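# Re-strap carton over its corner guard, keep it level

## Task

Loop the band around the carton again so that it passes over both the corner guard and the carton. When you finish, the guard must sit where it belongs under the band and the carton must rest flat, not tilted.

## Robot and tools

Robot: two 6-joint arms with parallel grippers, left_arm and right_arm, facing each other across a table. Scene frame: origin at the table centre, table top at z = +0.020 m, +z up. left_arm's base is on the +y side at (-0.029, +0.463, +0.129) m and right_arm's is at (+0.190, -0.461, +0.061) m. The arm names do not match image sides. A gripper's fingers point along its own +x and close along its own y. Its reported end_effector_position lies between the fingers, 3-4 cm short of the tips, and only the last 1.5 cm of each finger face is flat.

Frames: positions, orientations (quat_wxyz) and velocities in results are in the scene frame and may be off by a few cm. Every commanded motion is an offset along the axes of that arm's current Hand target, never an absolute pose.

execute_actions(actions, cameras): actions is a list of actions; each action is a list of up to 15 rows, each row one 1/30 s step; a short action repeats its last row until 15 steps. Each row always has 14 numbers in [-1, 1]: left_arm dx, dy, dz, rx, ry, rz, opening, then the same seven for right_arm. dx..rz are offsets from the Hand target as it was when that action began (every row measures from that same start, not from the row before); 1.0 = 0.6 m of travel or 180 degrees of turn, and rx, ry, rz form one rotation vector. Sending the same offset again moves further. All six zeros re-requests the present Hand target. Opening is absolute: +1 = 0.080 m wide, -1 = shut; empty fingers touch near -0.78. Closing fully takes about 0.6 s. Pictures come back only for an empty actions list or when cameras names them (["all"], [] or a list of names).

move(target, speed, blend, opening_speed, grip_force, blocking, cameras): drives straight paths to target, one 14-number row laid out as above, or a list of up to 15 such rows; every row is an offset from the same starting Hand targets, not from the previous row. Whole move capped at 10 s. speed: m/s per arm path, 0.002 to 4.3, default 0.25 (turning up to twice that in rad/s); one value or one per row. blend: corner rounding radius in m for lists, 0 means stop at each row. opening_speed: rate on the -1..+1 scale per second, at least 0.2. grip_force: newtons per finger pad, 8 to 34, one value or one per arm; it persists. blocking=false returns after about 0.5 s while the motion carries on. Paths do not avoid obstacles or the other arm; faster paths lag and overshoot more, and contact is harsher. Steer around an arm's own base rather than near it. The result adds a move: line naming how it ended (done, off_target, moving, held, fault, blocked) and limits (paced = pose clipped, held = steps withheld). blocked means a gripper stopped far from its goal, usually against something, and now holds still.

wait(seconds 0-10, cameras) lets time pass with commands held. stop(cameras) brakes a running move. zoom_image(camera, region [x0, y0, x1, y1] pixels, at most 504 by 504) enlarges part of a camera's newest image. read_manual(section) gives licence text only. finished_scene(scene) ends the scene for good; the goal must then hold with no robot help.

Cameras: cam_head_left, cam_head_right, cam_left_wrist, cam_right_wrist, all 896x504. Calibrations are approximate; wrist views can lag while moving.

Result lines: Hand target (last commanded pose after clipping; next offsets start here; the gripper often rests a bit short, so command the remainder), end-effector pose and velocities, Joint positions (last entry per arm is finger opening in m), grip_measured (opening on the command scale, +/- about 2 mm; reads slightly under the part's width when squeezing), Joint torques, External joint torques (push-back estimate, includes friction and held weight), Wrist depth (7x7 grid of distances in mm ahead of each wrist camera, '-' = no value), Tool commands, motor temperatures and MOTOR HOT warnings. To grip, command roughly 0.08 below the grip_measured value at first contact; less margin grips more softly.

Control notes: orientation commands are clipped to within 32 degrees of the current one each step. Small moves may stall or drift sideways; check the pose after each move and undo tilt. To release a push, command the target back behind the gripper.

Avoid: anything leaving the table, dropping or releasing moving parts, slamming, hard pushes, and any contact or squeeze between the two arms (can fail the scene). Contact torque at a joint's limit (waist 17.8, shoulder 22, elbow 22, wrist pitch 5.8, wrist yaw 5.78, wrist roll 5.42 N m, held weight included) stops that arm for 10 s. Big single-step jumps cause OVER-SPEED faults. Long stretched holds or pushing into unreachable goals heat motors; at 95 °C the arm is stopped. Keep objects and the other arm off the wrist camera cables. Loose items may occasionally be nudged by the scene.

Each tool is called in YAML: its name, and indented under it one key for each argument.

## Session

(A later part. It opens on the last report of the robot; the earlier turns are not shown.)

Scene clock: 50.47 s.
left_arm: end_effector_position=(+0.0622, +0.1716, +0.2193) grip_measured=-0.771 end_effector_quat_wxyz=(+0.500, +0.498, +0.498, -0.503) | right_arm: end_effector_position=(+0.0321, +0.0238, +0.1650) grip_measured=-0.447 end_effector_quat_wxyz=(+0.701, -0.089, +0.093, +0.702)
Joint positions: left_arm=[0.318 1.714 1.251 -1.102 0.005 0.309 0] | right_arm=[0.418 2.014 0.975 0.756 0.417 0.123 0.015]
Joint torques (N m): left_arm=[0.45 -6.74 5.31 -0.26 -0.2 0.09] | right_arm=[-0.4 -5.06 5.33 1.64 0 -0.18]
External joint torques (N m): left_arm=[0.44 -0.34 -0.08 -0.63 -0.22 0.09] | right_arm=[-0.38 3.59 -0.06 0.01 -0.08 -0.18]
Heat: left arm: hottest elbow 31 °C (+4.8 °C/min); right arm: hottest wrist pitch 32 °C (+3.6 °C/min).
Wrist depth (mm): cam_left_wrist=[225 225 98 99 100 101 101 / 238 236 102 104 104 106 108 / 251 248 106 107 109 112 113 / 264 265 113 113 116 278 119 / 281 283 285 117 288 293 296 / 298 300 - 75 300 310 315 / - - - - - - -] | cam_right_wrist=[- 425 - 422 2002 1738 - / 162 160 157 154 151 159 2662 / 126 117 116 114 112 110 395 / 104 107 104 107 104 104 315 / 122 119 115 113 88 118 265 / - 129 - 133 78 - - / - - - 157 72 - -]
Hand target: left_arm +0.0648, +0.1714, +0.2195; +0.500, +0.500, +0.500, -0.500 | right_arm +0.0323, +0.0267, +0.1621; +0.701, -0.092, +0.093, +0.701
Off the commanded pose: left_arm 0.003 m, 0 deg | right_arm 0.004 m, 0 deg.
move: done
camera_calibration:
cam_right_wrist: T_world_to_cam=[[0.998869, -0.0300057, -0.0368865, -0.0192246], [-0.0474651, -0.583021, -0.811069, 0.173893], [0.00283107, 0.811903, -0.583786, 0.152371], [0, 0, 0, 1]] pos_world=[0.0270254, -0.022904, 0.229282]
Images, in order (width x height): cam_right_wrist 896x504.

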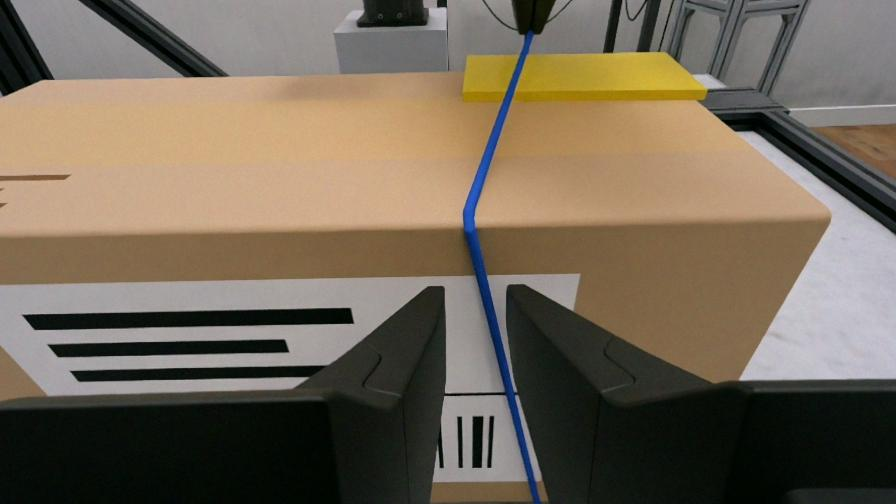

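move:
  target: [0, 0, 0, 0, 0, 0, -1, 0.0065, -0.0023, 0.0017, 0, 0, 0, -0.45]
  speed: 0.03
  cameras: ["cam_right_wrist"]

zoom_image:
  camera: "cam_right_wrist"
  region: [400, 200, 560, 340]

Scene clock: 51.53 s.
left_arm: end_effector_position=(+0.0622, +0.1716, +0.2193) grip_measured=-0.771 end_effector_quat_wxyz=(+0.500, +0.498, +0.498, -0.503) | right_arm: end_effector_position=(+0.0333, +0.0276, +0.1650) grip_measured=-0.447 end_effector_quat_wxyz=(+0.701, -0.089, +0.093, +0.702)
Joint positions: left_arm=[0.318 1.714 1.251 -1.102 0.005 0.309 0] | right_arm=[0.41 2.022 0.989 0.751 0.41 0.121 0.015]
Joint torques (N m): left_arm=[0.45 -6.74 5.31 -0.27 -0.2 0.09] | right_arm=[-0.36 -5.12 5.48 1.65 -0.01 -0.17]
External joint torques (N m): left_arm=[0.49 -0.3 -0.09 -0.62 -0.23 0.09] | right_arm=[-0.34 3.56 0.1 0.03 -0.08 -0.18]
Heat: left arm: hottest elbow 32 °C (+5.8 °C/min); right arm: hottest wrist pitch 32 °C (+3.5 °C/min).
Wrist depth (mm): cam_left_wrist=[226 225 99 99 100 101 101 / 237 236 102 103 104 106 108 / 249 251 106 107 109 112 113 / 264 265 112 113 116 277 119 / 281 282 284 117 289 292 294 / 298 301 - 75 300 311 314 / - - - - - - -] | cam_right_wrist=[- 2275 412 416 177 1800 2018 / 160 158 156 153 149 148 2502 / 125 117 115 114 111 110 395 / 102 102 100 99 99 99 305 / 116 113 110 109 88 113 262 / - 123 - 127 78 - - / - - - 150 72 - -]
Hand target: left_arm +0.0648, +0.1714, +0.2195; +0.500, +0.500, +0.500, -0.500 | right_arm +0.0336, +0.0307, +0.1621; +0.701, -0.092, +0.093, +0.701
Off the commanded pose: left_arm 0.003 m, 0 deg | right_arm 0.004 m, 0 deg.
move: done
camera_calibration:
cam_right_wrist: T_world_to_cam=[[0.998879, -0.0297302, -0.0368388, -0.0203156], [-0.0472659, -0.583147, -0.810991, 0.17614], [0.00262847, 0.811823, -0.583898, 0.149312], [0, 0, 0, 1]] pos_world=[0.0282257, -0.0191039, 0.229282]
Images, in order (width x height): cam_right_wrist 896x504.

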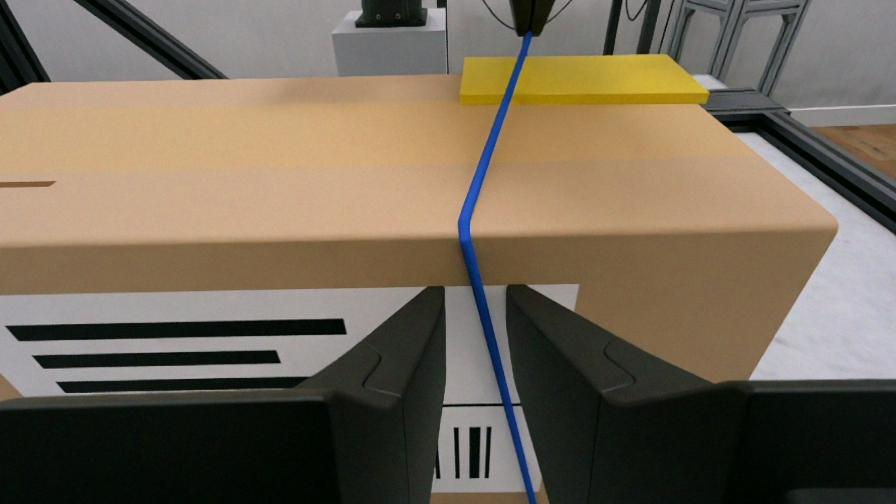

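Scaled by 3.150 from the camera's 896x504 image, which has a finer 1280x720 frame.

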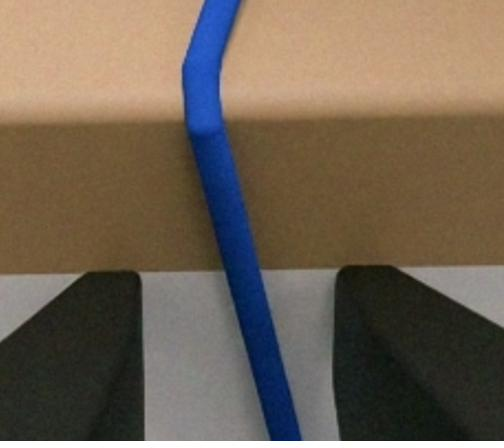

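move:
  target: [0, 0, 0, 0, 0, 0, -1, 0.0042, 0, 0.0012, 0, 0, 0, -0.45]
  speed: 0.03
  cameras: ["cam_right_wrist"]

zoom_image:
  camera: "cam_right_wrist"
  region: [400, 200, 560, 340]

Scene clock: 52.43 s.
left_arm: end_effector_position=(+0.0622, +0.1716, +0.2193) grip_measured=-0.771 end_effector_quat_wxyz=(+0.500, +0.498, +0.498, -0.503) | right_arm: end_effector_position=(+0.0332, +0.0284, +0.1648) grip_measured=-0.447 end_effector_quat_wxyz=(+0.701, -0.090, +0.093, +0.702)
Joint positions: left_arm=[0.318 1.714 1.251 -1.102 0.005 0.309 0] | right_arm=[0.41 2.025 0.993 0.747 0.41 0.12 0.015]
Joint torques (N m): left_arm=[0.45 -6.74 5.31 -0.26 -0.2 0.09] | right_arm=[-0.65 -4.78 6.05 1.66 -0.1 -0.19]
External joint torques (N m): left_arm=[0.46 -0.34 -0.03 -0.59 -0.23 0.09] | right_arm=[-0.6 3.98 0.6 0.02 -0.17 -0.19]
Heat: left arm: hottest elbow 32 °C (+5.7 °C/min); right arm: hottest wrist pitch 32 °C (+3.4 °C/min).
Wrist depth (mm): cam_left_wrist=[226 224 99 99 100 101 101 / 237 236 102 104 104 106 108 / 251 251 106 107 109 112 113 / 265 266 112 113 116 119 119 / 280 282 284 117 289 292 295 / 299 301 - 75 301 310 312 / - - - - - - -] | cam_right_wrist=[2176 2103 411 410 175 1750 2176 / 160 149 156 152 149 158 2406 / 124 117 115 113 111 110 389 / 101 101 99 99 98 98 305 / 116 112 109 109 88 112 264 / - 122 - 126 78 - - / - - - 149 72 - -]
Hand target: left_arm +0.0648, +0.1714, +0.2195; +0.500, +0.500, +0.500, -0.500 | right_arm +0.0336, +0.0334, +0.1622; +0.701, -0.092, +0.093, +0.701
Off the commanded pose: left_arm 0.003 m, 0 deg | right_arm 0.006 m, 0 deg.
move: done
camera_calibration:
cam_right_wrist: T_world_to_cam=[[0.998927, -0.0300223, -0.0352505, -0.020367], [-0.0461534, -0.584524, -0.810062, 0.176221], [0.00371518, 0.810821, -0.585283, 0.148736], [0, 0, 0, 1]] pos_world=[0.0279258, -0.0182043, 0.229085]
Images, in order (width x height): cam_right_wrist 896x504.

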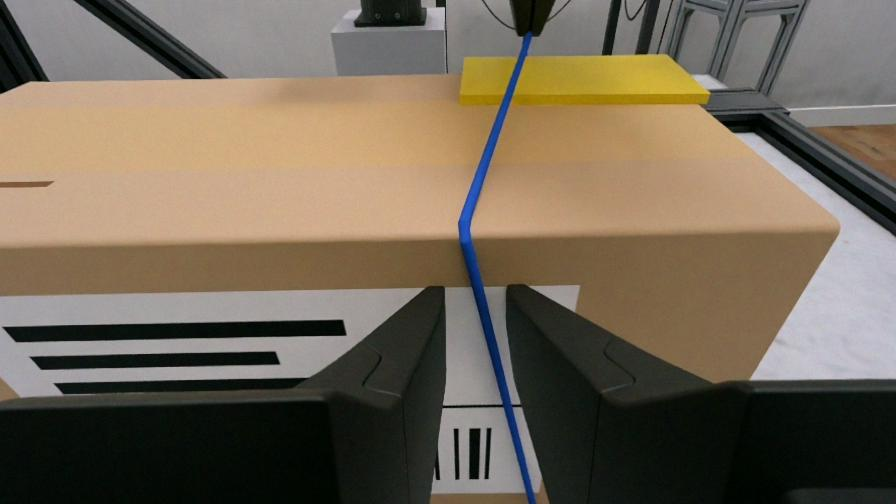

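Scaled by 3.150 from the camera's 896x504 image, which has a finer 1280x720 frame.

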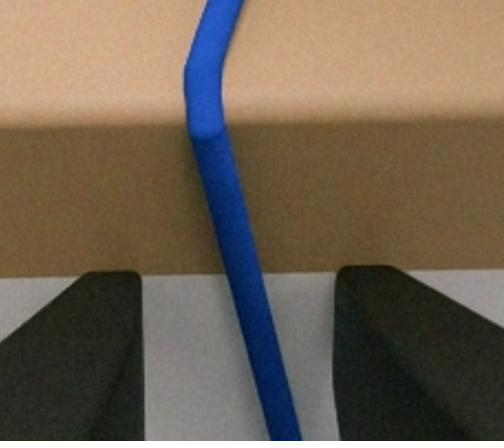

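move:
  target: [0, 0, 0, 0, 0, 0, -1, 0, 0, 0, 0, 0, 0, -1]
  speed: 0.03
  opening_speed: 0.8
  cameras: ["cam_right_wrist"]

zoom_image:
  camera: "cam_right_wrist"
  region: [400, 200, 560, 340]

Scene clock: 53.53 s.
left_arm: end_effector_position=(+0.0622, +0.1716, +0.2193) grip_measured=-0.771 end_effector_quat_wxyz=(+0.500, +0.498, +0.498, -0.503) | right_arm: end_effector_position=(+0.0336, +0.0284, +0.1636) grip_measured=-0.761 end_effector_quat_wxyz=(+0.701, -0.092, +0.094, +0.701)
Joint positions: left_arm=[0.318 1.714 1.251 -1.102 0.005 0.309 0] | right_arm=[0.41 2.026 0.993 0.744 0.411 0.12 0.001]
Joint torques (N m): left_arm=[0.45 -6.74 5.31 -0.27 -0.2 0.09] | right_arm=[-0.57 -4.89 5.97 1.83 -0.12 -0.16]
External joint torques (N m): left_arm=[0.49 -0.35 -0.02 -0.59 -0.22 0.09] | right_arm=[-0.63 3.85 0.57 0.19 -0.18 -0.16]
Heat: left arm: hottest elbow 32 °C (+5.6 °C/min); right arm: hottest wrist pitch 32 °C (+3.4 °C/min).
Wrist depth (mm): cam_left_wrist=[225 225 99 99 100 101 101 / 237 236 102 103 104 106 108 / 250 249 106 107 109 112 113 / 264 266 112 113 115 119 120 / 280 283 284 117 290 293 295 / 300 300 - 75 302 312 313 / - - - - - - -] | cam_right_wrist=[- 417 414 414 170 1827 2254 / 153 152 149 148 145 147 2430 / 120 113 112 110 108 107 383 / 99 99 99 98 99 99 301 / 115 112 112 95 109 112 263 / - 123 - - - - - / - - - - - - -]
Hand target: left_arm +0.0648, +0.1714, +0.2195; +0.500, +0.500, +0.500, -0.500 | right_arm +0.0336, +0.0333, +0.1621; +0.701, -0.092, +0.093, +0.701
Off the commanded pose: left_arm 0.003 m, 0 deg | right_arm 0.005 m, 0 deg.
move: done
camera_calibration:
cam_right_wrist: T_world_to_cam=[[0.998963, -0.0314659, -0.0329165, -0.0211541], [-0.045126, -0.587178, -0.808199, 0.175039], [0.00610285, 0.808846, -0.587989, 0.148506], [0, 0, 0, 1]] pos_world=[0.0281247, -0.0180055, 0.22809]
Images, in order (width x height): cam_right_wrist 896x504.

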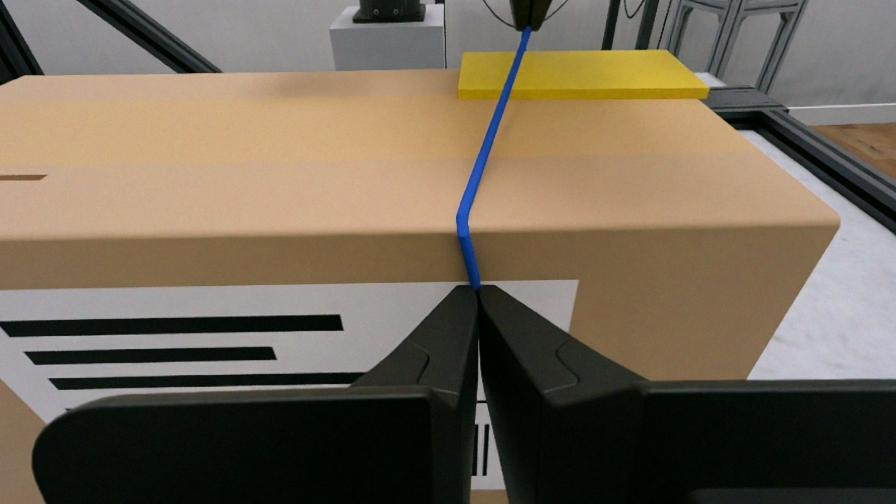

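Scaled by 3.150 from the camera's 896x504 image, which has a finer 1280x720 frame.

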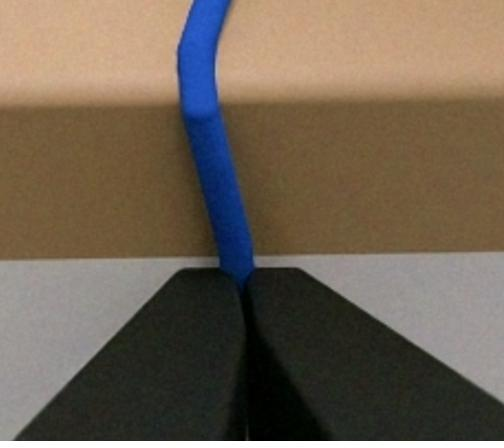

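move:
  target:
    - [0, 0, 0, 0, 0, 0, -1, -0.0174, 0, -0.0047, 0, 0, 0, -1]
    - [0, 0, 0, 0, 0, 0, -1, -0.0201, -0.04, -0.0054, 0, 0, 0, -1]
  speed: 0.05
  blend: [0.002, 0]
  cameras: ["cam_right_wrist", "cam_left_wrist"]

zoom_image:
  camera: "cam_right_wrist"
  region: [380, 20, 680, 340]

Scene clock: 56.00 s.
left_arm: end_effector_position=(+0.0622, +0.1716, +0.2193) grip_measured=-0.771 end_effector_quat_wxyz=(+0.500, +0.498, +0.498, -0.503) | right_arm: end_effector_position=(+0.0493, +0.0226, +0.1618) grip_measured=-0.761 end_effector_quat_wxyz=(+0.694, -0.090, +0.093, +0.708)
Joint positions: left_arm=[0.318 1.714 1.251 -1.102 0.005 0.309 0] | right_arm=[0.37 1.999 0.93 0.791 0.353 0.106 0.001]
Joint torques (N m): left_arm=[0.45 -6.74 5.3 -0.27 -0.2 0.09] | right_arm=[-1.11 -7.46 2.71 1.64 0.27 -0.18]
External joint torques (N m): left_arm=[0.45 -0.32 -0.02 -0.59 -0.22 0.09] | right_arm=[-1.15 1.01 -2.6 -0.02 0.22 -0.18]
Heat: left arm: hottest elbow 32 °C (+5.4 °C/min); right arm: hottest wrist pitch 33 °C (+4.3 °C/min).
Wrist depth (mm): cam_left_wrist=[226 225 99 99 100 101 101 / 237 236 102 103 104 106 108 / 250 248 106 107 109 112 113 / 264 265 112 113 115 278 119 / 280 282 284 117 289 292 295 / 298 301 - 75 301 311 314 / - - - - - - -] | cam_right_wrist=[- 434 - 410 187 1854 1604 / 158 154 152 149 145 464 2157 / 121 114 112 110 109 107 388 / 108 108 107 105 105 104 310 / 124 123 121 95 115 125 260 / - 134 - - - - - / - - - - - - -]
Hand target: left_arm +0.0648, +0.1714, +0.2195; +0.500, +0.500, +0.500, -0.500 | right_arm +0.0577, +0.0209, +0.1622; +0.701, -0.092, +0.093, +0.701
Off the commanded pose: left_arm 0.003 m, 0 deg | right_arm 0.009 m, 1 deg.
move: off_target (right_arm); blend cut to 0 m at target 1
camera_calibration:
cam_left_wrist: T_world_to_cam=[[-0.999732, 0.0229302, 0.00333072, 0.065812], [0.0226483, 0.936678, 0.34946, -0.209689], [0.00489338, 0.349441, -0.936945, 0.231098], [0, 0, 0, 1]] pos_world=[0.0694126, 0.114146, 0.289585]
cam_right_wrist: T_world_to_cam=[[0.999184, -0.0116409, -0.0386657, -0.0366503], [-0.0381672, -0.584894, -0.810212, 0.170745], [-0.0131837, 0.811027, -0.584861, 0.152448], [0, 0, 0, 1]] pos_world=[0.0451471, -0.024198, 0.226083]
Images, in order (width x height): cam_left_wrist 896x504, cam_right_wrist 896x504.

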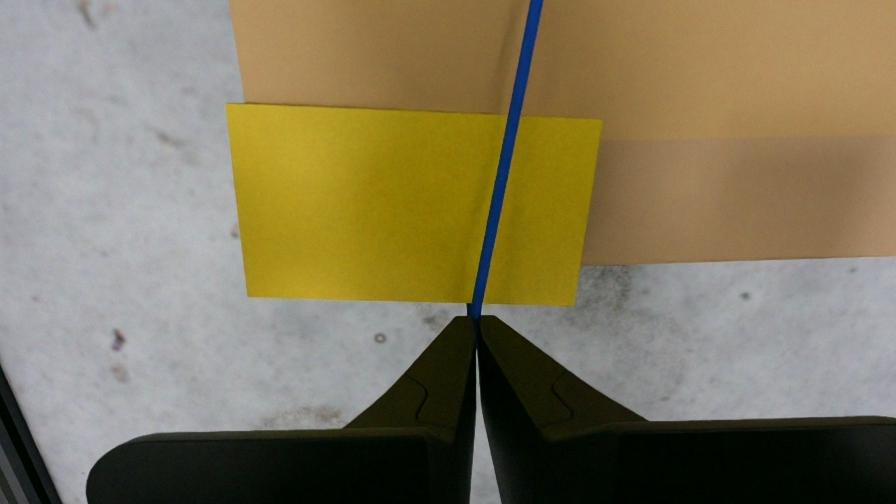

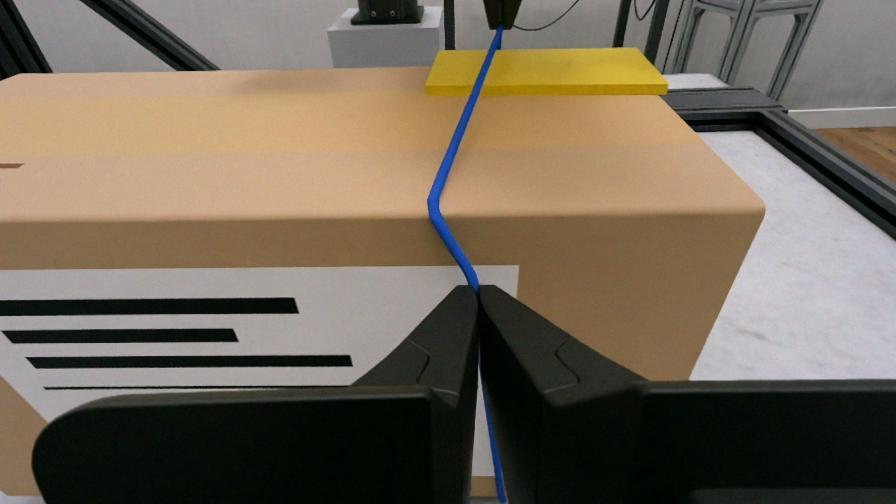

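Scaled by 1.575 from the camera's 896x504 image, which has a finer 1280x720 frame.

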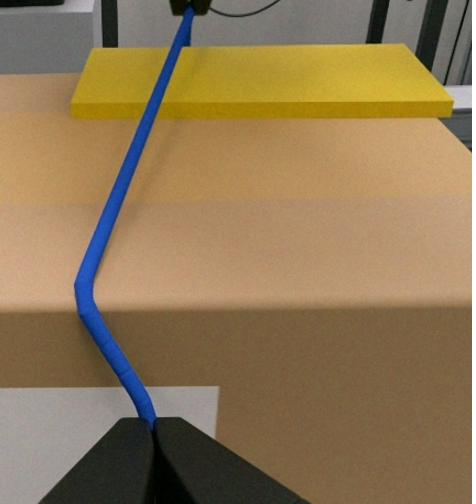

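move:
  target: [0, 0, 0, 0, 0, 0, -1, -0.0288, -0.005, 0.0302, 0, 0, 0, -1]
  speed: 0.05
  cameras: ["cam_right_wrist"]

zoom_image:
  camera: "cam_right_wrist"
  region: [380, 20, 680, 340]

Scene clock: 58.03 s.
left_arm: end_effector_position=(+0.0623, +0.1714, +0.2194) grip_measured=-0.771 end_effector_quat_wxyz=(+0.501, +0.498, +0.498, -0.503) | right_arm: end_effector_position=(+0.0585, +0.0106, +0.1735) grip_measured=-0.761 end_effector_quat_wxyz=(+0.698, -0.102, +0.098, +0.702)
Joint positions: left_arm=[0.318 1.714 1.251 -1.101 0.005 0.309 0] | right_arm=[0.363 1.913 0.892 0.717 0.359 0.106 0.001]
Joint torques (N m): left_arm=[0.44 -6.75 5.27 -0.31 -0.2 0.09] | right_arm=[-0.19 -8.57 3.59 1.97 0.23 -0.13]
External joint torques (N m): left_arm=[0.48 -0.31 -0.09 -0.64 -0.22 0.09] | right_arm=[-0.2 -0.54 -1.91 0.32 0.17 -0.13]
Heat: left arm: hottest elbow 32 °C (+5.2 °C/min); right arm: hottest wrist pitch 33 °C (+4.1 °C/min).
Wrist depth (mm): cam_left_wrist=[226 224 99 99 100 101 101 / 238 236 102 104 104 106 108 / 251 251 106 106 109 112 113 / 265 267 112 114 115 119 119 / 280 283 285 117 288 292 294 / 299 300 - 75 302 311 314 / - - - - - - -] | cam_right_wrist=[- - 426 195 194 1800 - / 173 171 169 166 165 597 2406 / 130 129 129 127 126 400 1955 / 121 121 121 120 120 315 322 / 139 139 138 - 134 276 273 / - - - - - - - / - - - - - - -]
Hand target: left_arm +0.0648, +0.1714, +0.2195; +0.500, +0.500, +0.500, -0.500 | right_arm +0.0607, +0.0089, +0.1841; +0.701, -0.092, +0.093, +0.701
Off the commanded pose: left_arm 0.003 m, 1 deg | right_arm 0.011 m, 1 deg.
move: off_target (right_arm)
camera_calibration:
cam_right_wrist: T_world_to_cam=[[0.999332, -0.0248255, -0.0268107, -0.0474527], [-0.036362, -0.603471, -0.796555, 0.171354], [0.00359534, 0.796998, -0.603971, 0.171689], [0, 0, 0, 1]] pos_world=[0.0530345, -0.034607, 0.238916]
Images, in order (width x height): cam_right_wrist 896x504.

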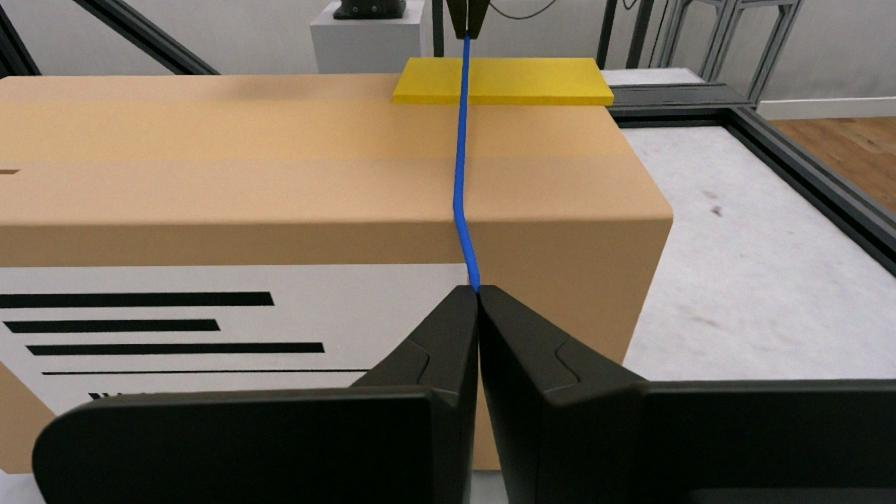

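Scaled by 1.575 from the camera's 896x504 image, which has a finer 1280x720 frame.

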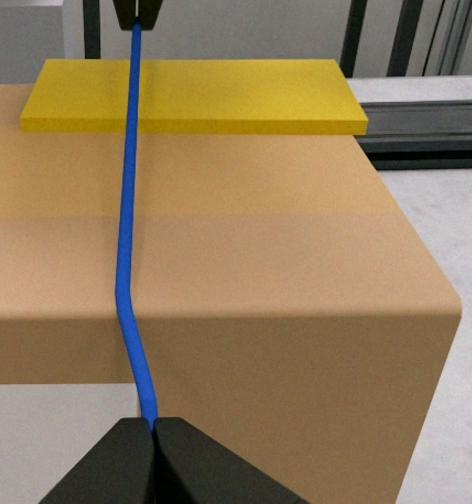

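move:
  target: [0, 0, 0, 0, 0, 0, -1, -0.0026, -0.0075, 0.0097, 0, 0, 0, -1]
  speed: 0.05
  cameras: ["cam_right_wrist"]

zoom_image:
  camera: "cam_right_wrist"
  region: [380, 20, 680, 340]

Scene clock: 59.40 s.
left_arm: end_effector_position=(+0.0624, +0.1714, +0.2194) grip_measured=-0.771 end_effector_quat_wxyz=(+0.501, +0.498, +0.498, -0.503) | right_arm: end_effector_position=(+0.0640, +0.0102, +0.1772) grip_measured=-0.761 end_effector_quat_wxyz=(+0.699, -0.104, +0.100, +0.700)
Joint positions: left_arm=[0.318 1.714 1.251 -1.101 0.005 0.309 0] | right_arm=[0.351 1.893 0.89 0.693 0.352 0.104 0.001]
Joint torques (N m): left_arm=[0.42 -6.74 5.26 -0.32 -0.2 0.09] | right_arm=[-0.28 -8.77 3.93 2.1 0.09 -0.2]
External joint torques (N m): left_arm=[0.4 -0.38 -0.07 -0.66 -0.22 0.09] | right_arm=[-0.27 -0.79 -1.63 0.45 0.02 -0.2]
Heat: left arm: hottest elbow 32 °C (+5.1 °C/min); right arm: hottest wrist pitch 33 °C (+4.0 °C/min).
Wrist depth (mm): cam_left_wrist=[227 225 99 99 100 101 101 / 238 236 102 104 104 106 108 / 250 254 106 106 109 112 113 / 265 265 112 113 115 119 120 / 281 282 285 117 287 293 295 / 298 300 - 75 301 311 314 / - - - - - - -] | cam_right_wrist=[- 457 429 202 1507 1854 - / 178 177 175 171 174 607 2478 / 135 134 134 133 131 404 2034 / 121 121 121 121 120 331 317 / 139 139 139 - 135 280 277 / - 152 - - - - - / - - - - - - -]
Hand target: left_arm +0.0648, +0.1715, +0.2194; +0.500, +0.500, +0.500, -0.500 | right_arm +0.0652, +0.0088, +0.1901; +0.701, -0.092, +0.093, +0.701
Off the commanded pose: left_arm 0.002 m, 1 deg | right_arm 0.013 m, 2 deg.
move: off_target (right_arm)
camera_calibration:
cam_right_wrist: T_world_to_cam=[[0.999242, -0.0301379, -0.0246397, -0.0531415], [-0.0378937, -0.608101, -0.792955, 0.173765], [0.00891458, 0.793288, -0.608782, 0.174685], [0, 0, 0, 1]] pos_world=[0.0581286, -0.0345098, 0.242824]
Images, in order (width x height): cam_right_wrist 896x504.

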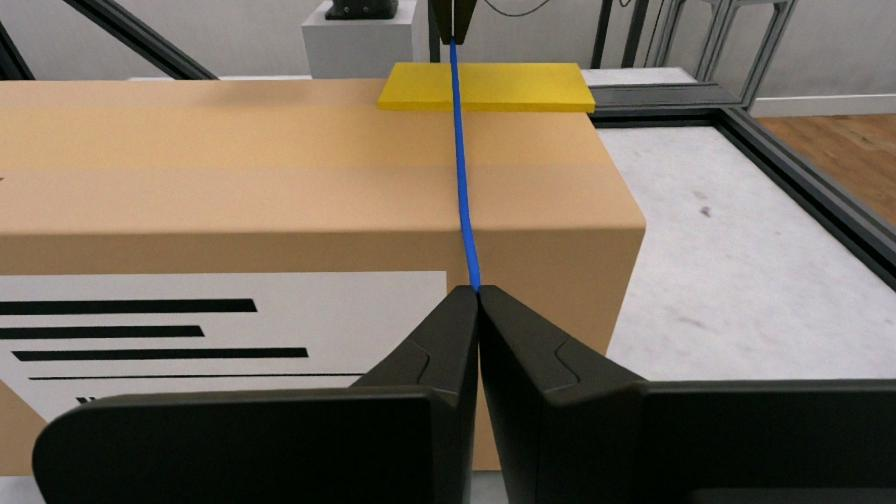

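Scaled by 1.575 from the camera's 896x504 image, which has a finer 1280x720 frame.

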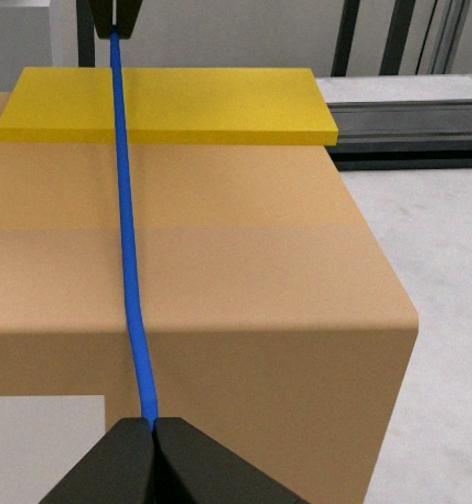

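move:
  target: [0, 0, 0, 0, 0, 0, -1, 0.0175, 0.015, -0.0126, 0, 0, 0, -1]
  speed: 0.05
  cameras: ["cam_right_wrist"]

zoom_image:
  camera: "cam_right_wrist"
  region: [380, 20, 680, 340]

Scene clock: 62.93 s.
left_arm: end_effector_position=(+0.0624, +0.1714, +0.2194) grip_measured=-0.771 end_effector_quat_wxyz=(+0.501, +0.498, +0.498, -0.503) | right_arm: end_effector_position=(+0.0604, +0.0138, +0.1747) grip_measured=-0.761 end_effector_quat_wxyz=(+0.701, -0.101, +0.097, +0.699)
Joint positions: left_arm=[0.318 1.714 1.251 -1.101 0.005 0.309 0] | right_arm=[0.359 1.919 0.905 0.712 0.364 0.104 0.001]
Joint torques (N m): left_arm=[0.41 -6.74 5.26 -0.32 -0.2 0.09] | right_arm=[0.44 -5.54 5.87 2.46 0.16 -0.02]
External joint torques (N m): left_arm=[0.4 -0.36 -0.07 -0.65 -0.22 0.09] | right_arm=[0.44 2.54 0.34 0.8 0.1 -0.02]
Heat: left arm: hottest elbow 32 °C (+4.0 °C/min); right arm: hottest wrist pitch 34 °C (+5.0 °C/min).
Wrist depth (mm): cam_left_wrist=[226 225 99 99 100 101 101 / 238 237 102 104 104 106 108 / 251 251 106 107 109 112 113 / 265 266 113 113 116 119 120 / 281 283 284 117 288 292 295 / 299 299 - 75 300 312 313 / - - - - - - -] | cam_right_wrist=[435 442 418 416 1986 1813 2139 / 174 173 172 167 170 480 2339 / 132 131 131 129 128 406 2139 / 119 115 116 116 116 330 316 / 132 133 133 - 129 278 276 / - 150 - - - - - / - - - - - - -]
Hand target: left_arm +0.0648, +0.1715, +0.2194; +0.500, +0.500, +0.500, -0.500 | right_arm +0.0562, +0.0171, +0.1800; +0.701, -0.092, +0.093, +0.701
Off the commanded pose: left_arm 0.002 m, 1 deg | right_arm 0.008 m, 1 deg.
move: done
camera_calibration:
cam_right_wrist: T_world_to_cam=[[0.999132, -0.0338598, -0.0242528, -0.0495218], [-0.0397491, -0.601312, -0.798025, 0.17473], [0.0124375, 0.798297, -0.602136, 0.168859], [0, 0, 0, 1]] pos_world=[0.054324, -0.0314096, 0.239914]
Images, in order (width x height): cam_right_wrist 896x504.

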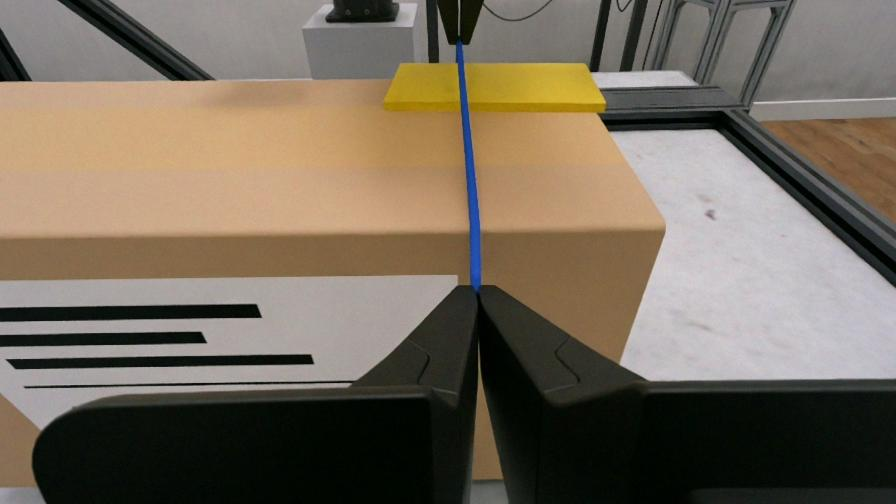

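Scaled by 1.575 from the camera's 896x504 image, which has a finer 1280x720 frame.

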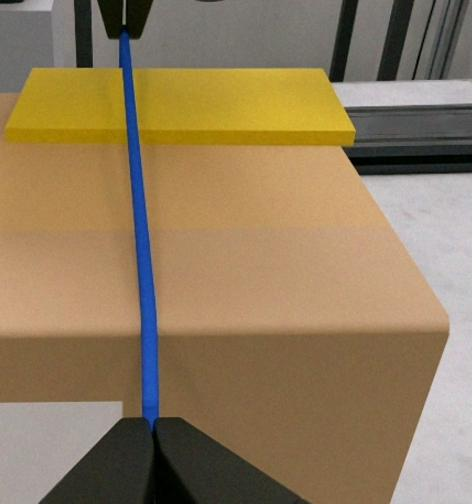

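move:
  target: [0, 0, 0, 0, 0, 0, -1, 0.0146, 0.01, -0.003, 0, 0, 0, -1]
  speed: 0.04
  cameras: ["cam_right_wrist"]

zoom_image:
  camera: "cam_right_wrist"
  region: [380, 20, 680, 340]

Scene clock: 64.03 s.
left_arm: end_effector_position=(+0.0624, +0.1714, +0.2194) grip_measured=-0.771 end_effector_quat_wxyz=(+0.501, +0.498, +0.498, -0.503) | right_arm: end_effector_position=(+0.0552, +0.0216, +0.1713) grip_measured=-0.761 end_effector_quat_wxyz=(+0.702, -0.102, +0.096, +0.698)
Joint positions: left_arm=[0.318 1.714 1.251 -1.101 0.005 0.309 0] | right_arm=[0.365 1.956 0.942 0.713 0.373 0.104 0.001]
Joint torques (N m): left_arm=[0.41 -6.74 5.26 -0.31 -0.2 0.09] | right_arm=[0.49 -5.49 5.93 2.43 0.1 0.07]
External joint torques (N m): left_arm=[0.44 -0.32 -0.12 -0.66 -0.22 0.09] | right_arm=[0.42 2.88 0.41 0.78 0.04 0.07]
Heat: left arm: hottest elbow 32 °C (+4.1 °C/min); right arm: hottest wrist pitch 34 °C (+4.1 °C/min).
Wrist depth (mm): cam_left_wrist=[226 226 99 99 100 101 101 / 238 237 103 104 104 106 108 / 250 251 106 107 113 112 113 / 265 266 112 113 117 119 119 / 280 283 284 117 290 292 294 / 298 301 - 75 301 310 313 / - - - - - - -] | cam_right_wrist=[- 421 424 187 1679 1882 2361 / 164 164 162 160 158 484 2502 / 131 124 123 122 121 400 1986 / 105 108 107 107 106 303 312 / 121 125 121 95 118 264 273 / - 133 - - - - - / - - - - - - -]
Hand target: left_arm +0.0648, +0.1715, +0.2194; +0.500, +0.500, +0.500, -0.500 | right_arm +0.0501, +0.0250, +0.1760; +0.701, -0.092, +0.093, +0.701
Off the commanded pose: left_arm 0.002 m, 1 deg | right_arm 0.008 m, 1 deg.
move: done
camera_calibration:
cam_right_wrist: T_world_to_cam=[[0.999107, -0.0361303, -0.0218911, -0.0445593], [-0.0392067, -0.600088, -0.798972, 0.176577], [0.0157306, 0.799118, -0.600969, 0.160254], [0, 0, 0, 1]] pos_world=[0.0489216, -0.0237101, 0.236413]
Images, in order (width x height): cam_right_wrist 896x504.

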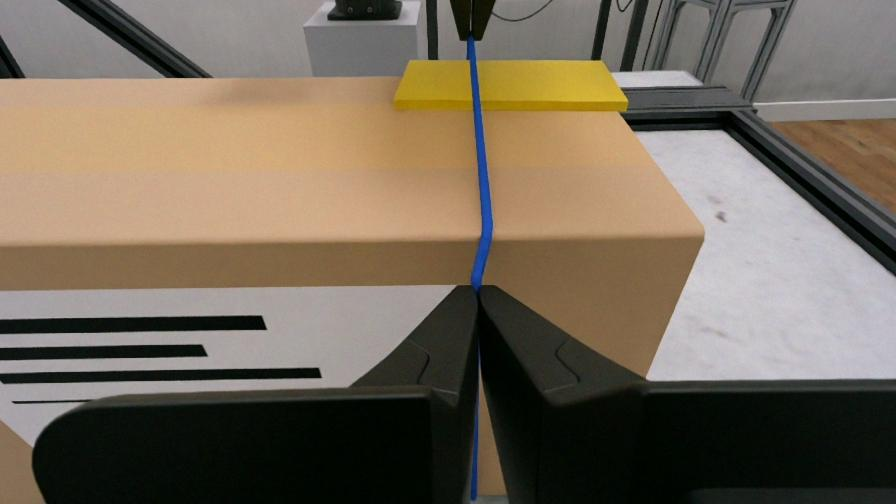

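Scaled by 1.575 from the camera's 896x504 image, which has a finer 1280x720 frame.

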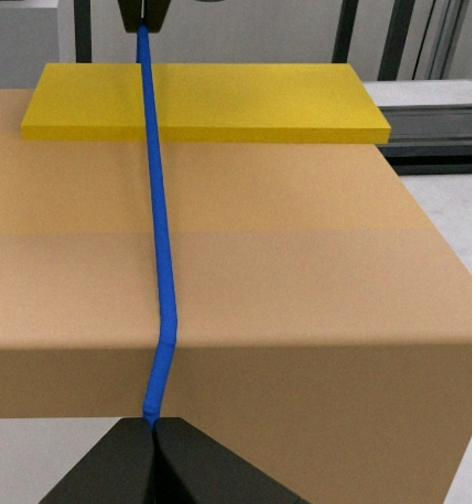

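move:
  target: [0, 0, 0, 0, 0, 0, -1, -0.027, 0.0033, 0.0175, 0, 0, 0, -1]
  speed: 0.05
  cameras: ["cam_right_wrist"]

zoom_image:
  camera: "cam_right_wrist"
  region: [380, 20, 680, 340]

Scene clock: 65.53 s.
left_arm: end_effector_position=(+0.0624, +0.1714, +0.2194) grip_measured=-0.771 end_effector_quat_wxyz=(+0.501, +0.498, +0.498, -0.503) | right_arm: end_effector_position=(+0.0528, +0.0149, +0.1772) grip_measured=-0.761 end_effector_quat_wxyz=(+0.703, -0.108, +0.097, +0.696)
Joint positions: left_arm=[0.318 1.714 1.251 -1.101 0.005 0.309 0] | right_arm=[0.38 1.921 0.932 0.674 0.392 0.106 0.001]
Joint torques (N m): left_arm=[0.42 -6.74 5.26 -0.32 -0.2 0.09] | right_arm=[0.79 -8.89 3.9 2.1 0.1 0.18]
External joint torques (N m): left_arm=[0.43 -0.34 -0.12 -0.67 -0.22 0.09] | right_arm=[0.86 -0.76 -1.63 0.47 0.02 0.18]
Heat: left arm: hottest elbow 32 °C (+4.0 °C/min); right arm: hottest wrist pitch 34 °C (+4.0 °C/min).
Wrist depth (mm): cam_left_wrist=[226 225 99 99 100 101 101 / 237 237 102 104 104 106 108 / 251 251 106 107 109 112 113 / 264 266 113 113 117 119 120 / 280 283 283 117 288 294 295 / 300 302 - 75 301 311 313 / - - - - - - -] | cam_right_wrist=[- 441 416 428 2430 1813 - / 172 172 173 167 173 490 2607 / 132 132 132 131 131 408 2275 / 116 116 115 116 115 309 320 / 130 131 135 - 128 279 280 / - 148 - - - - - / - - - - - - -]
Hand target: left_arm +0.0648, +0.1715, +0.2194; +0.500, +0.500, +0.500, -0.500 | right_arm +0.0482, +0.0121, +0.1904; +0.701, -0.092, +0.093, +0.701
Off the commanded pose: left_arm 0.002 m, 1 deg | right_arm 0.014 m, 2 deg.
move: off_target (right_arm)
camera_calibration:
cam_right_wrist: T_world_to_cam=[[0.999126, -0.0394792, -0.0137239, -0.043621], [-0.0349141, -0.607823, -0.793304, 0.176096], [0.0229773, 0.79309, -0.608671, 0.170253], [0, 0, 0, 1]] pos_world=[0.0458192, -0.0297129, 0.242727]
Images, in order (width x height): cam_right_wrist 896x504.

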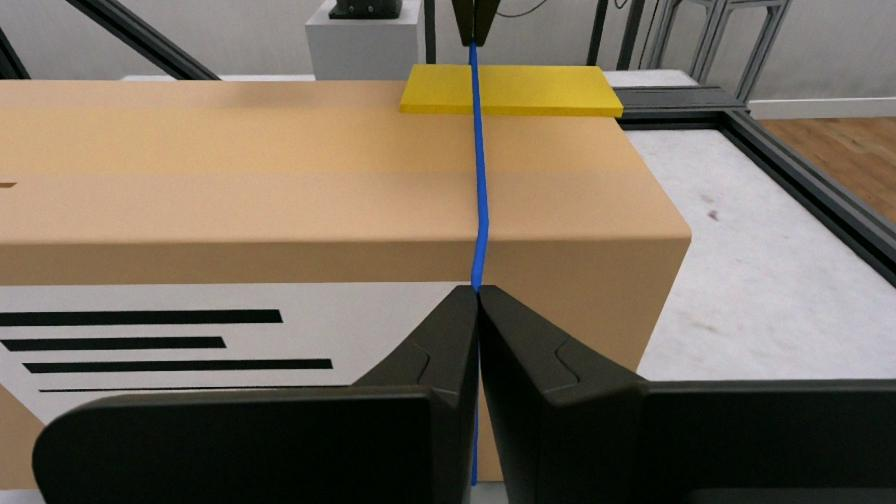

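Scaled by 1.575 from the camera's 896x504 image, which has a finer 1280x720 frame.

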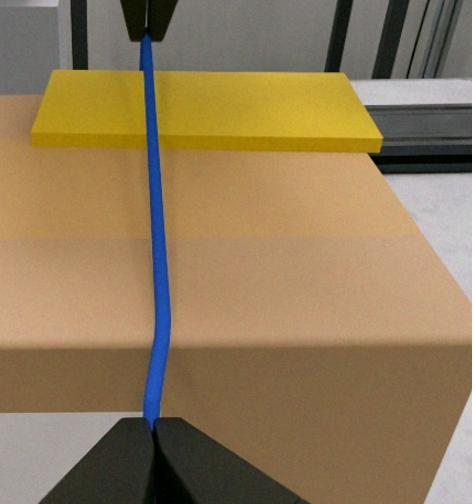

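move:
  target: [0, 0, 0, 0, 0, 0, -1, 0.0213, 0.0, -0.015, 0, 0, 0, -1]
  speed: 0.04
  cameras: ["cam_right_wrist"]

zoom_image:
  camera: "cam_right_wrist"
  region: [380, 20, 680, 340]

Scene clock: 66.87 s.
left_arm: end_effector_position=(+0.0624, +0.1714, +0.2194) grip_measured=-0.771 end_effector_quat_wxyz=(+0.501, +0.498, +0.498, -0.503) | right_arm: end_effector_position=(+0.0516, +0.0185, +0.1741) grip_measured=-0.761 end_effector_quat_wxyz=(+0.702, -0.101, +0.095, +0.698)
Joint positions: left_arm=[0.318 1.714 1.251 -1.101 0.005 0.309 0] | right_arm=[0.378 1.945 0.938 0.706 0.386 0.106 0.001]
Joint torques (N m): left_arm=[0.41 -6.75 5.26 -0.32 -0.2 0.09] | right_arm=[0.17 -5.57 5.85 2.41 -0.04 0.06]
External joint torques (N m): left_arm=[0.45 -0.33 -0.11 -0.66 -0.22 0.09] | right_arm=[0.09 2.72 0.33 0.78 -0.1 0.06]
Motor temperatures (°C): left_arm=[27 30 32 30 28 29] | right_arm=[25 32 28 35 27 30]
Heat: left arm: hottest elbow 32 °C (+3.0 °C/min); right arm: hottest wrist pitch 35 °C (+5.0 °C/min).
Wrist depth (mm): cam_left_wrist=[226 225 99 99 100 101 101 / 238 237 102 104 104 106 108 / 250 252 106 107 109 112 113 / 265 266 112 113 115 119 120 / 281 283 285 117 289 292 295 / 298 300 - 75 302 311 314 / - - - - - - -] | cam_right_wrist=[2121 2068 421 411 1867 1854 - / 172 172 170 161 160 487 2528 / 130 130 129 128 127 410 2034 / 112 112 112 112 111 306 322 / 125 125 122 95 123 268 276 / - 137 - - - - - / - - - - - - -]
Hand target: left_arm +0.0648, +0.1715, +0.2194; +0.500, +0.500, +0.500, -0.500 | right_arm +0.0482, +0.0221, +0.1784; +0.701, -0.092, +0.093, +0.701
Off the commanded pose: left_arm 0.002 m, 1 deg | right_arm 0.007 m, 1 deg.
move: done
camera_calibration:
cam_right_wrist: T_world_to_cam=[[0.999128, -0.0361586, -0.0208952, -0.0412569], [-0.0383982, -0.598666, -0.800078, 0.177018], [0.0164205, 0.800182, -0.599532, 0.164203], [0, 0, 0, 1]] pos_world=[0.0453218, -0.0269098, 0.239211]
Images, in order (width x height): cam_right_wrist 896x504.

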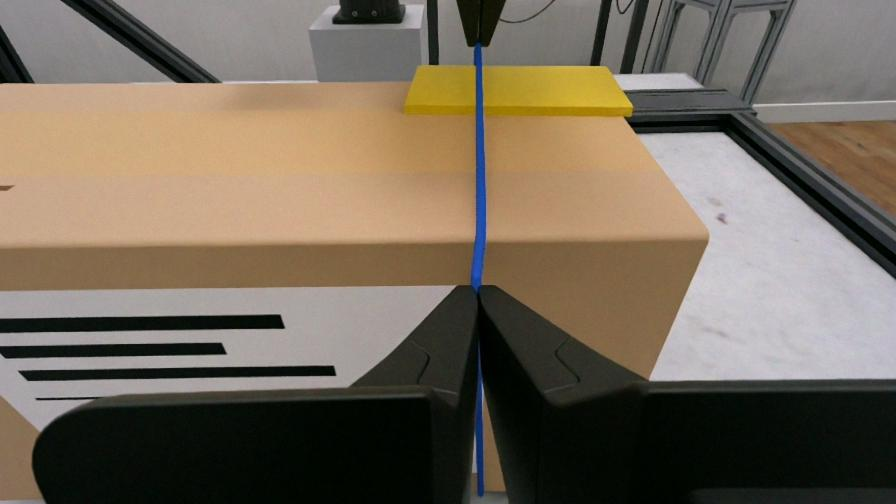

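Scaled by 1.575 from the camera's 896x504 image, which has a finer 1280x720 frame.

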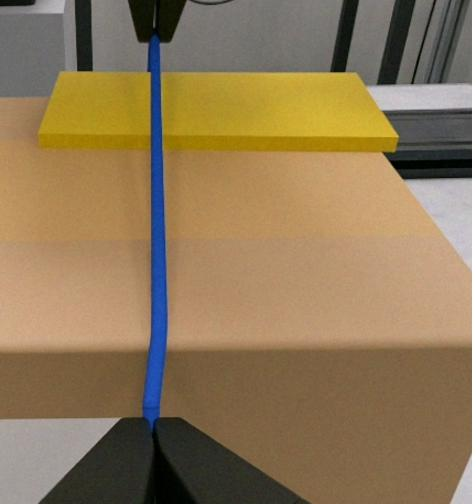

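move:
  target: [0, 0, 0, 0, 0, 0, -1, 0.0138, 0.001, -0.006, 0, 0, 0, -1]
  speed: 0.04
  cameras: ["cam_right_wrist"]

zoom_image:
  camera: "cam_right_wrist"
  region: [380, 20, 680, 340]

Scene clock: 68.00 s.
left_arm: end_effector_position=(+0.0624, +0.1714, +0.2194) grip_measured=-0.771 end_effector_quat_wxyz=(+0.501, +0.498, +0.498, -0.503) | right_arm: end_effector_position=(+0.0502, +0.0252, +0.1697) grip_measured=-0.761 end_effector_quat_wxyz=(+0.702, -0.099, +0.095, +0.699)
Joint positions: left_arm=[0.318 1.714 1.251 -1.101 0.005 0.309 0] | right_arm=[0.374 1.978 0.962 0.718 0.381 0.106 0.001]
Joint torques (N m): left_arm=[0.41 -6.74 5.27 -0.32 -0.2 0.09] | right_arm=[-0.04 -5.43 5.86 2.34 -0.09 -0.01]
External joint torques (N m): left_arm=[0.38 -0.43 -0.07 -0.67 -0.22 0.09] | right_arm=[-0.11 2.93 0.46 0.73 -0.15 -0.01]
Heat: left arm: hottest elbow 32 °C (+3.0 °C/min); right arm: hottest wrist pitch 35 °C (+5.0 °C/min).
Wrist depth (mm): cam_left_wrist=[226 225 99 99 100 101 101 / 238 236 102 104 104 106 108 / 250 251 106 106 109 112 113 / 264 265 112 114 116 119 119 / 280 282 285 117 289 292 295 / 298 300 - 75 301 311 314 / - - - - - - -] | cam_right_wrist=[1986 - 414 402 1657 1827 - / 163 162 160 149 154 480 2691 / 129 122 121 120 119 384 412 / - 104 104 104 104 104 320 / 119 115 113 95 113 256 271 / - 130 - - - - - / - - - - - - -]
Hand target: left_arm +0.0648, +0.1715, +0.2194; +0.500, +0.500, +0.500, -0.500 | right_arm +0.0475, +0.0292, +0.1727; +0.701, -0.093, +0.093, +0.701
Off the commanded pose: left_arm 0.002 m, 1 deg | right_arm 0.006 m, 1 deg.
move: done
camera_calibration:
cam_right_wrist: T_world_to_cam=[[0.99909, -0.0355471, -0.0235536, -0.0391792], [-0.0401223, -0.596566, -0.80156, 0.177723], [0.0144418, 0.801776, -0.59745, 0.155953], [0, 0, 0, 1]] pos_world=[0.0440219, -0.0204091, 0.234707]
Images, in order (width x height): cam_right_wrist 896x504.

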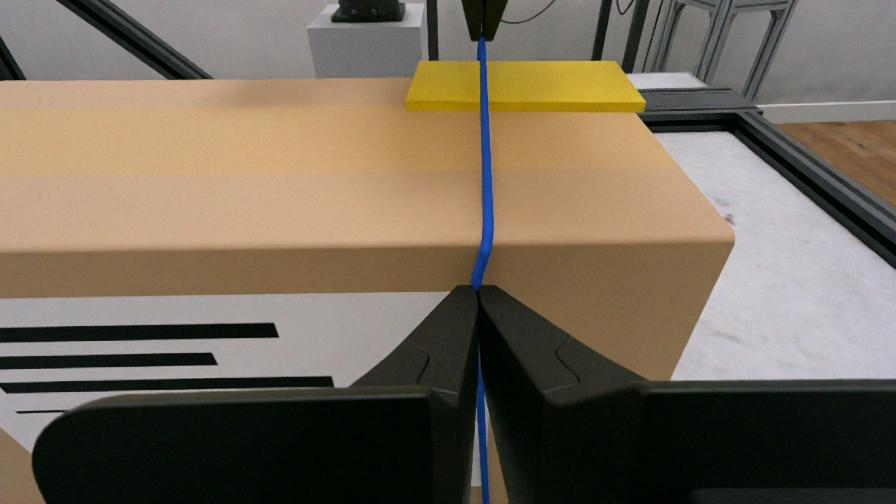

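Scaled by 1.575 from the camera's 896x504 image, which has a finer 1280x720 frame.

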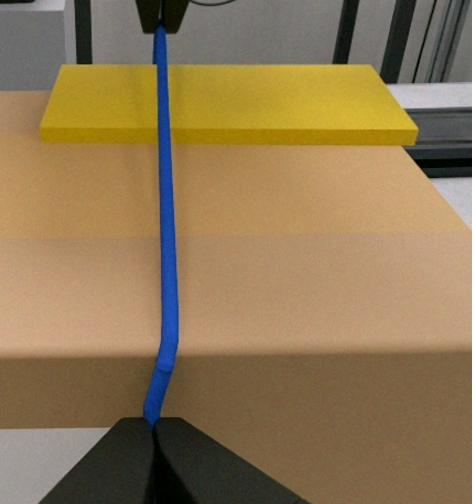

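move:
  target: [0, 0, 0, 0, 0, 0, -1, 0, 0, 0, 0, 0, 0, -0.3]
  speed: 0.04
  opening_speed: 0.6
  cameras: ["cam_right_wrist"]

zoom_image:
  camera: "cam_right_wrist"
  region: [380, 20, 680, 340]

Scene clock: 69.47 s.
left_arm: end_effector_position=(+0.0624, +0.1714, +0.2194) grip_measured=-0.771 end_effector_quat_wxyz=(+0.501, +0.498, +0.498, -0.503) | right_arm: end_effector_position=(+0.0493, +0.0266, +0.1726) grip_measured=-0.304 end_effector_quat_wxyz=(+0.702, -0.095, +0.093, +0.700)
Joint positions: left_arm=[0.318 1.714 1.251 -1.101 0.005 0.309 0] | right_arm=[0.374 1.978 0.967 0.723 0.379 0.106 0.021]
Joint torques (N m): left_arm=[0.41 -6.75 5.26 -0.31 -0.2 0.09] | right_arm=[0 -5.44 5.45 2.01 -0.01 0.01]
External joint torques (N m): left_arm=[0.39 -0.39 -0.07 -0.66 -0.22 0.09] | right_arm=[0.03 3.09 -0.07 0.36 -0.08 0]
Heat: left arm: hottest elbow 32 °C (+3.0 °C/min); right arm: hottest wrist pitch 35 °C (+5.0 °C/min).
Wrist depth (mm): cam_left_wrist=[226 224 99 99 100 101 101 / 238 235 102 104 104 106 108 / 250 251 106 106 109 112 113 / 265 265 113 113 115 119 120 / 281 281 285 117 288 292 295 / 298 299 - 75 301 310 315 / - - - - - - -] | cam_right_wrist=[- - 411 416 - 1840 - / 166 175 174 163 160 629 3293 / 132 131 130 129 127 390 1955 / 105 105 105 105 105 105 327 / 117 114 111 111 85 260 275 / - 124 - 133 72 - - / - - - 158 73 - -]
Hand target: left_arm +0.0648, +0.1715, +0.2194; +0.500, +0.500, +0.500, -0.500 | right_arm +0.0475, +0.0292, +0.1728; +0.701, -0.092, +0.093, +0.701
Off the commanded pose: left_arm 0.002 m, 1 deg | right_arm 0.003 m, 0 deg.
move: done
camera_calibration:
cam_right_wrist: T_world_to_cam=[[0.999063, -0.0327002, -0.0283437, -0.0374016], [-0.0421808, -0.589546, -0.806633, 0.181606], [0.00966714, 0.807073, -0.590373, 0.155437], [0, 0, 0, 1]] pos_world=[0.0435242, -0.0196065, 0.237195]
Images, in order (width x height): cam_right_wrist 896x504.

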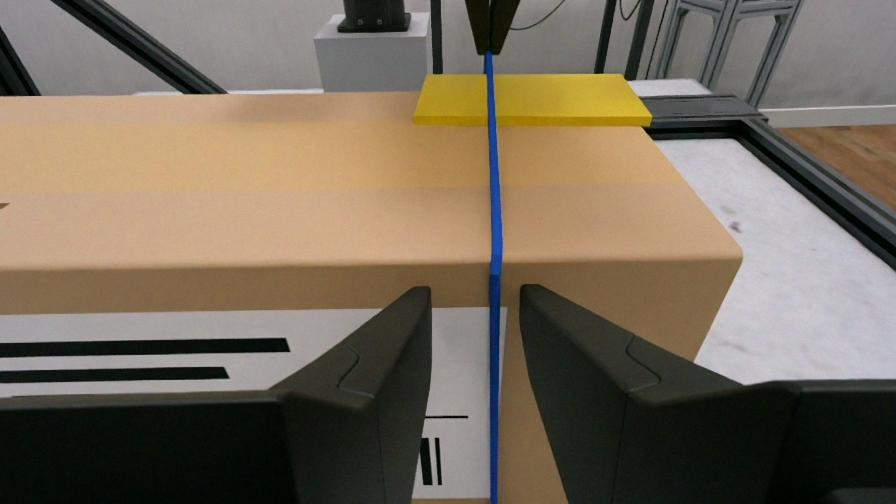

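Scaled by 1.575 from the camera's 896x504 image, which has a finer 1280x720 frame.

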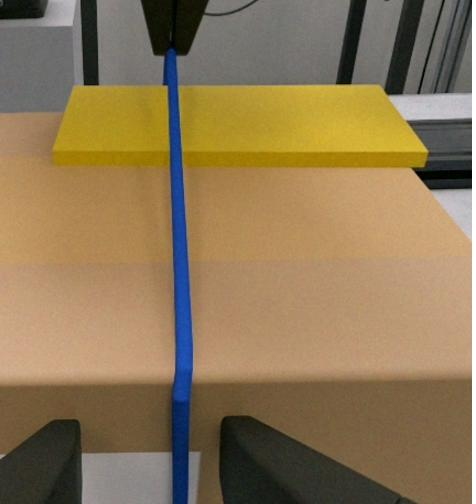

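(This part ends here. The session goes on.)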